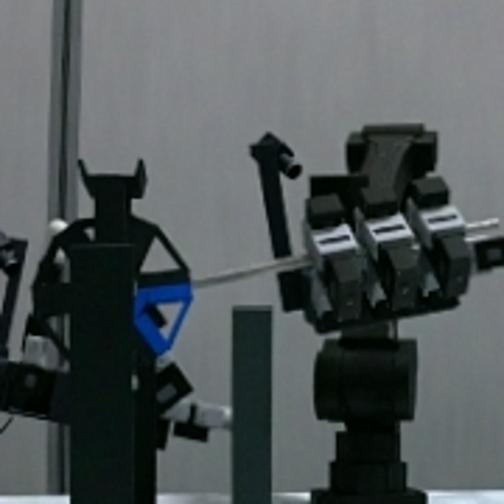

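{"method": "execute_actions", "body": {"actions": [[[-0.0002,0.0035,-0.0125,-0.0085,0,0,0.0,0,-0.9,-0.85,0.0,0,-0.9,-0.85,0.0,0,-0.9,-0.85,0.714,0.678,0.226,0.168,0.6,-0.6,0.006,0,0,0,0,0,0.0,0,-0.9,-0.75,0.754,0,0.576,0.696,0.754,0,0.576,0.696,-0.5,0.678,0.226,0.168,0.7,-0.5]]]}}

{"method": "execute_actions", "body": {"actions": [[[-0.0002,0.003,-0.01,-0.0085,0,0,0.0,0,-0.9,-0.85,0.0,0,-0.9,-0.85,0.0,0,-0.9,-0.85,0.714,0.678,0.226,0.168,0.6,-0.6,0,0,0,0,0,0,0.0,0,-0.9,-0.75,0.754,0,0.576,0.696,0.754,0,0.576,0.696,-0.5,0.678,0.226,0.168,0.7,-0.5]]]}}

{"method": "execute_actions", "body": {"actions": [[[-0.0002,0.002,-0.01,-0.0055,0,0,0.0,0,-0.9,-0.85,0.0,0,-0.9,-0.85,0.0,0,-0.9,-0.85,0.714,0.678,0.226,0.168,0.6,-0.6,0,0,0,0,0,0,0.0,0,-0.9,-0.75,0.754,0,0.576,0.696,0.754,0,0.576,0.696,-0.5,0.678,0.226,0.168,0.7,-0.5]]]}}

Scene clock: 1922.50 s.
left_arm: end_effector_position=(+0.3642, -0.0265, +0.2929) hand_goal=(+0.000, +0.000, -0.900, -0.850, +0.000, +0.000, -0.900, -0.850, +0.000, +0.000, -0.900, -0.850, +0.714, +0.678, +0.226, +0.168) hand_measured=(+0.066, +0.004, -0.866, -0.788, +0.078, +0.004, -0.866, -0.778, +0.088, +0.004, -0.860, -0.784, +0.720, +0.678, +0.226, +0.168) hand_current_ma=(+304, +14, +141, +271, +366, +15, +140, +320, +423, +13, +171, +289, +26, -1, -1, -3) hand_state=(blocked, goal, blocked, blocked, blocked, goal, blocked, blocked, blocked, goal, blocked, blocked, goal, goal, goal, goal) hand_current_limit=0.60 hand_speed=-0.60 end_effector_quat_wxyz=(+0.381, +0.554, +0.521, +0.526) | right_arm: end_effector_position=(+0.2319, +0.4237, +0.2055) hand_goal=(+0.000, +0.000, -0.900, -0.750, +0.754, +0.000, +0.576, +0.696, +0.754, +0.000, +0.576, +0.696, -0.500, +0.678, +0.226, +0.168) hand_measured=(+0.112, +0.054, -0.736, -0.508, +0.764, +0.000, +0.576, +0.694, +0.762, +0.000, +0.576, +0.694, -0.500, +0.680, +0.224, +0.166) hand_current_ma=(+468, +211, +467, +468, +43, -1, +1, -8, +36, -1, +1, -9, +3, +12, -6, -9) hand_state=(blocked, blocked, blocked, blocked, goal, goal, goal, goal, goal, goal, goal, goal, goal, goal, goal, goal) hand_current_limit=0.70 hand_speed=-0.50 end_effector_quat_wxyz=(-0.014, -0.046, +0.765, +0.643)
Joint positions: left_arm=[-0.3 0.726 0.215 0.338 -0.424 0.118] | right_arm=[0.807 1.553 0.455 0.838 -0.828 -0.233]
Joint torques (N m): left_arm=[-2.14 -7 7.3 5.34 0.04 -0.39] | right_arm=[-4.78 -6.59 8.49 1.48 0.56 0.33]
Heat: left arm: hottest elbow 46 °C; right arm: hottest elbow 30 °C.
Hand target: left_arm +0.3460, -0.0259, +0.3359; +0.445, +0.500, +0.509, +0.542 | right_arm +0.2806, +0.4233, +0.2106; +0.005, -0.002, +0.765, +0.644
Off the commanded pose: left_arm 0.046 m, 10 deg | right_arm 0.049 m, 6 deg.

Scene clock: 1923.20 s.
left_arm: end_effector_position=(+0.3641, -0.0247, +0.2874) hand_goal=(+0.000, +0.000, -0.900, -0.850, +0.000, +0.000, -0.900, -0.850, +0.000, +0.000, -0.900, -0.850, +0.714, +0.678, +0.226, +0.168) hand_measured=(+0.068, +0.004, -0.866, -0.788, +0.078, +0.004, -0.866, -0.778, +0.088, +0.004, -0.860, -0.784, +0.720, +0.678, +0.226, +0.168) hand_current_ma=(+319, +11, +141, +271, +373, +12, +140, +318, +423, +10, +171, +289, +26, -1, -1, -3) hand_state=(blocked, goal, blocked, blocked, blocked, goal, blocked, blocked, blocked, goal, blocked, blocked, goal, goal, goal, goal) hand_current_limit=0.60 hand_speed=-0.60 end_effector_quat_wxyz=(+0.386, +0.549, +0.528, +0.521) | right_arm: end_effector_position=(+0.2319, +0.4237, +0.2055) hand_goal=(+0.000, +0.000, -0.900, -0.750, +0.754, +0.000, +0.576, +0.696, +0.754, +0.000, +0.576, +0.696, -0.500, +0.678, +0.226, +0.168) hand_measured=(+0.112, +0.054, -0.736, -0.508, +0.764, +0.000, +0.576, +0.694, +0.762, +0.000, +0.576, +0.694, -0.500, +0.680, +0.224, +0.166) hand_current_ma=(+468, +211, +468, +467, +43, -1, +1, -8, +36, -1, +1, -9, +3, +12, -6, -9) hand_state=(blocked, blocked, blocked, blocked, goal, goal, goal, goal, goal, goal, goal, goal, goal, goal, goal, goal) hand_current_limit=0.70 hand_speed=-0.50 end_effector_quat_wxyz=(-0.014, -0.046, +0.765, +0.643)
Joint positions: left_arm=[-0.3 0.741 0.207 0.358 -0.423 0.095] | right_arm=[0.807 1.553 0.455 0.838 -0.828 -0.233]
Joint torques (N m): left_arm=[-1.73 -6.77 7.24 5.15 -0.05 -0.43] | right_arm=[-4.78 -6.53 8.47 1.46 0.56 0.34]
Heat: left arm: hottest elbow 45 °C; right arm: hottest elbow 30 °C.
Hand target: left_arm +0.3458, -0.0241, +0.3297; +0.452, +0.494, +0.516, +0.535 | right_arm +0.2806, +0.4233, +0.2106; +0.005, -0.002, +0.765, +0.644
Off the commanded pose: left_arm 0.046 m, 10 deg | right_arm 0.049 m, 6 deg.

Scene clock: 1923.90 s.
left_arm: end_effector_position=(+0.3640, -0.0234, +0.2829) hand_goal=(+0.000, +0.000, -0.900, -0.850, +0.000, +0.000, -0.900, -0.850, +0.000, +0.000, -0.900, -0.850, +0.714, +0.678, +0.226, +0.168) hand_measured=(+0.070, +0.004, -0.866, -0.788, +0.080, +0.004, -0.866, -0.778, +0.088, +0.002, -0.860, -0.784, +0.720, +0.678, +0.226, +0.168) hand_current_ma=(+333, +9, +141, +271, +380, +9, +140, +318, +423, +7, +171, +289, +26, -1, -1, -3) hand_state=(blocked, goal, blocked, blocked, blocked, goal, blocked, blocked, blocked, goal, blocked, blocked, goal, goal, goal, goal) hand_current_limit=0.60 hand_speed=-0.60 end_effector_quat_wxyz=(+0.390, +0.545, +0.532, +0.517) | right_arm: end_effector_position=(+0.2319, +0.4237, +0.2055) hand_goal=(+0.000, +0.000, -0.900, -0.750, +0.754, +0.000, +0.576, +0.696, +0.754, +0.000, +0.576, +0.696, -0.500, +0.678, +0.226, +0.168) hand_measured=(+0.112, +0.054, -0.736, -0.508, +0.764, +0.000, +0.576, +0.694, +0.762, +0.000, +0.576, +0.694, -0.500, +0.680, +0.224, +0.166) hand_current_ma=(+467, +211, +468, +467, +43, -1, +1, -8, +36, -1, +1, -9, +3, +12, -6, -9) hand_state=(blocked, blocked, blocked, blocked, goal, goal, goal, goal, goal, goal, goal, goal, goal, goal, goal, goal) hand_current_limit=0.70 hand_speed=-0.50 end_effector_quat_wxyz=(-0.014, -0.046, +0.765, +0.643)
Joint positions: left_arm=[-0.3 0.757 0.198 0.382 -0.422 0.077] | right_arm=[0.807 1.553 0.455 0.838 -0.828 -0.233]
Joint torques (N m): left_arm=[-2.26 -7.41 7.06 5.45 -0.1 -0.43] | right_arm=[-4.78 -6.59 8.47 1.47 0.57 0.34]
Heat: left arm: hottest elbow 45 °C; right arm: hottest elbow 30 °C.
Hand target: left_arm +0.3458, -0.0229, +0.3236; +0.456, +0.490, +0.521, +0.530 | right_arm +0.2806, +0.4233, +0.2106; +0.005, -0.002, +0.765, +0.644
Off the commanded pose: left_arm 0.045 m, 10 deg | right_arm 0.049 m, 6 deg.

{"method": "execute_actions", "body": {"actions": [[[-0.0002,0.002,-0.008,-0.0055,0,0,0.0,0,-0.9,-0.85,0.0,0,-0.9,-0.85,0.0,0,-0.9,-0.85,0.714,0.678,0.226,0.168,0.6,-0.6,0.004,0,0,0,0,0,0.0,0,-0.9,-0.75,0.754,0,0.576,0.696,0.754,0,0.576,0.696,-0.5,0.678,0.226,0.168,0.7,-0.5]]]}}

{"method": "execute_actions", "body": {"actions": [[[-0.0002,0.001,-0.007,-0.0055,0,0,0.0,0,-0.9,-0.85,0.0,0,-0.9,-0.85,0.0,0,-0.9,-0.85,0.714,0.678,0.226,0.168,0.6,-0.6,0.004,0,0,0,0,0,0.0,0,-0.9,-0.75,0.754,0,0.576,0.696,0.754,0,0.576,0.696,-0.5,0.678,0.226,0.168,0.7,-0.5]]]}}

{"method": "execute_actions", "body": {"actions": [[[-0.0002,0.001,-0.006,-0.004,0,0,0.0,0,-0.9,-0.85,0.0,0,-0.9,-0.85,0.0,0,-0.9,-0.85,0.714,0.678,0.226,0.168,0.6,-0.6,0.004,0,0,0,0,0,0.0,0,-0.9,-0.75,0.754,0,0.576,0.696,0.754,0,0.576,0.696,-0.5,0.678,0.226,0.168,0.7,-0.5]]], "cameras": ["cam_low"]}}

{"method": "zoom_image", "body": {"camera": "cam_low", "region": [200, 60, 380, 240]}}

Scene clock: 1931.07 s.
left_arm: end_effector_position=(+0.3639, -0.0223, +0.2792) hand_goal=(+0.000, +0.000, -0.900, -0.850, +0.000, +0.000, -0.900, -0.850, +0.000, +0.000, -0.900, -0.850, +0.714, +0.678, +0.226, +0.168) hand_measured=(+0.072, +0.002, -0.866, -0.788, +0.080, +0.002, -0.866, -0.778, +0.088, +0.002, -0.860, -0.784, +0.720, +0.678, +0.226, +0.168) hand_current_ma=(+342, +8, +141, +271, +384, +8, +140, +318, +423, +6, +171, +289, +26, -1, -1, -3) hand_state=(blocked, goal, blocked, blocked, blocked, goal, blocked, blocked, blocked, goal, blocked, blocked, goal, goal, goal, goal) hand_current_limit=0.60 hand_speed=-0.60 end_effector_quat_wxyz=(+0.394, +0.541, +0.536, +0.514) | right_arm: end_effector_position=(+0.2397, +0.4235, +0.2055) hand_goal=(+0.000, +0.000, -0.900, -0.750, +0.754, +0.000, +0.576, +0.696, +0.754, +0.000, +0.576, +0.696, -0.500, +0.678, +0.226, +0.168) hand_measured=(+0.112, +0.054, -0.736, -0.508, +0.764, +0.000, +0.576, +0.694, +0.762, +0.000, +0.576, +0.694, -0.500, +0.680, +0.224, +0.166) hand_current_ma=(+467, +210, +467, +467, +43, -1, +1, -8, +36, -1, +1, -9, +3, +12, -6, -9) hand_state=(blocked, blocked, blocked, blocked, goal, goal, goal, goal, goal, goal, goal, goal, goal, goal, goal, goal) hand_current_limit=0.70 hand_speed=-0.50 end_effector_quat_wxyz=(-0.011, -0.042, +0.765, +0.642)
Joint positions: left_arm=[-0.3 0.77 0.192 0.4 -0.42 0.062] | right_arm=[0.793 1.56 0.466 0.831 -0.832 -0.234]
Joint torques (N m): left_arm=[-2.67 -7.12 6.83 5.42 -0.17 -0.43] | right_arm=[-4.07 -6.95 8.2 1.57 0.53 0.33]
Heat: left arm: hottest elbow 45 °C; right arm: hottest elbow 30 °C.
Hand target: left_arm +0.3456, -0.0217, +0.3189; +0.460, +0.486, +0.525, +0.526 | right_arm +0.2829, +0.4233, +0.2105; +0.005, -0.002, +0.765, +0.644
Off the commanded pose: left_arm 0.044 m, 10 deg | right_arm 0.044 m, 5 deg.

Scene clock: 1931.77 s.
left_arm: end_effector_position=(+0.3639, -0.0214, +0.2763) hand_goal=(+0.000, +0.000, -0.900, -0.850, +0.000, +0.000, -0.900, -0.850, +0.000, +0.000, -0.900, -0.850, +0.714, +0.678, +0.226, +0.168) hand_measured=(+0.074, +0.002, -0.864, -0.788, +0.082, +0.002, -0.866, -0.778, +0.088, +0.002, -0.860, -0.784, +0.720, +0.678, +0.226, +0.168) hand_current_ma=(+347, +6, +146, +271, +387, +6, +140, +318, +423, +4, +171, +289, +26, -1, -1, -3) hand_state=(blocked, goal, blocked, blocked, blocked, goal, blocked, blocked, blocked, goal, blocked, blocked, goal, goal, goal, goal) hand_current_limit=0.60 hand_speed=-0.60 end_effector_quat_wxyz=(+0.398, +0.538, +0.540, +0.511) | right_arm: end_effector_position=(+0.2408, +0.4235, +0.2054) hand_goal=(+0.000, +0.000, -0.900, -0.750, +0.754, +0.000, +0.576, +0.696, +0.754, +0.000, +0.576, +0.696, -0.500, +0.678, +0.226, +0.168) hand_measured=(+0.112, +0.054, -0.736, -0.508, +0.764, +0.000, +0.576, +0.694, +0.762, +0.000, +0.576, +0.694, -0.500, +0.680, +0.224, +0.166) hand_current_ma=(+468, +210, +468, +467, +43, -1, +1, -8, +36, -1, +1, -9, +3, +12, -6, -9) hand_state=(blocked, blocked, blocked, blocked, goal, goal, goal, goal, goal, goal, goal, goal, goal, goal, goal, goal) hand_current_limit=0.70 hand_speed=-0.50 end_effector_quat_wxyz=(-0.011, -0.042, +0.765, +0.642)
Joint positions: left_arm=[-0.3 0.781 0.187 0.416 -0.42 0.05] | right_arm=[0.791 1.562 0.468 0.83 -0.836 -0.234]
Joint torques (N m): left_arm=[-2.84 -6.42 6.74 5.53 -0.36 -0.48] | right_arm=[-4.25 -6.89 8.36 1.48 0.51 0.32]
Heat: left arm: hottest elbow 45 °C; right arm: hottest elbow 30 °C.
Hand target: left_arm +0.3455, -0.0210, +0.3148; +0.464, +0.482, +0.530, +0.521 | right_arm +0.2854, +0.4233, +0.2105; +0.005, -0.002, +0.765, +0.644
Off the commanded pose: left_arm 0.043 m, 10 deg | right_arm 0.045 m, 5 deg.

Scene clock: 1932.47 s.
left_arm: end_effector_position=(+0.3636, -0.0213, +0.2757) hand_goal=(+0.000, +0.000, -0.900, -0.850, +0.000, +0.000, -0.900, -0.850, +0.000, +0.000, -0.900, -0.850, +0.714, +0.678, +0.226, +0.168) hand_measured=(+0.074, +0.002, -0.864, -0.788, +0.082, +0.002, -0.866, -0.778, +0.088, +0.000, -0.860, -0.784, +0.720, +0.678, +0.226, +0.168) hand_current_ma=(+352, +4, +154, +271, +390, +4, +143, +317, +423, +2, +171, +289, +26, -1, -1, -3) hand_state=(blocked, goal, blocked, blocked, blocked, goal, blocked, blocked, blocked, goal, blocked, blocked, goal, goal, goal, goal) hand_current_limit=0.60 hand_speed=-0.60 end_effector_quat_wxyz=(+0.399, +0.537, +0.539, +0.512) | right_arm: end_effector_position=(+0.2408, +0.4235, +0.2054) hand_goal=(+0.000, +0.000, -0.900, -0.750, +0.754, +0.000, +0.576, +0.696, +0.754, +0.000, +0.576, +0.696, -0.500, +0.678, +0.226, +0.168) hand_measured=(+0.110, +0.054, -0.736, -0.508, +0.764, +0.000, +0.576, +0.694, +0.762, +0.000, +0.576, +0.694, -0.500, +0.680, +0.224, +0.166) hand_current_ma=(+467, +210, +467, +467, +43, -1, +1, -8, +36, -1, +1, -9, +3, +12, -6, -9) hand_state=(blocked, blocked, blocked, blocked, goal, goal, goal, goal, goal, goal, goal, goal, goal, goal, goal, goal) hand_current_limit=0.70 hand_speed=-0.50 end_effector_quat_wxyz=(-0.012, -0.044, +0.765, +0.642)
Joint positions: left_arm=[-0.3 0.788 0.183 0.431 -0.42 0.05] | right_arm=[0.789 1.563 0.47 0.828 -0.841 -0.239]
Joint torques (N m): left_arm=[-2.08 -6.77 6.41 5.29 -0.35 -0.57] | right_arm=[-4.48 -6.77 8.51 1.46 0.53 0.34]
Heat: left arm: hottest elbow 45 °C; right arm: hottest elbow 30 °C.
Hand target: left_arm +0.3453, -0.0204, +0.3111; +0.467, +0.479, +0.533, +0.518 | right_arm +0.2878, +0.4233, +0.2105; +0.005, -0.002, +0.765, +0.644
Off the commanded pose: left_arm 0.040 m, 10 deg | right_arm 0.047 m, 5 deg.
Images, in order (width x height): cam_low 672x504.

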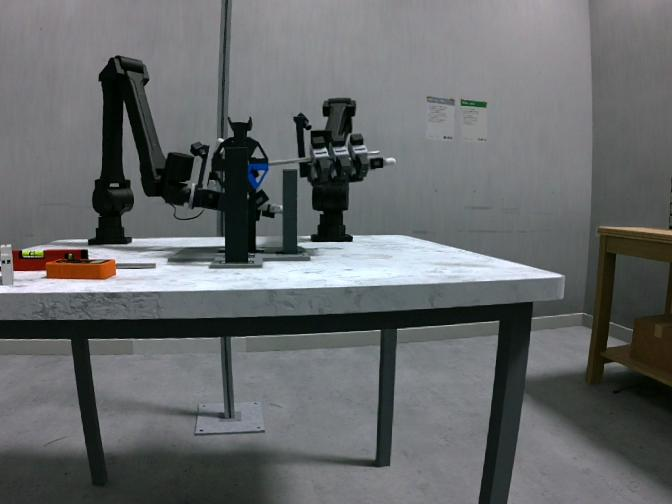

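Scaled by 2.800.

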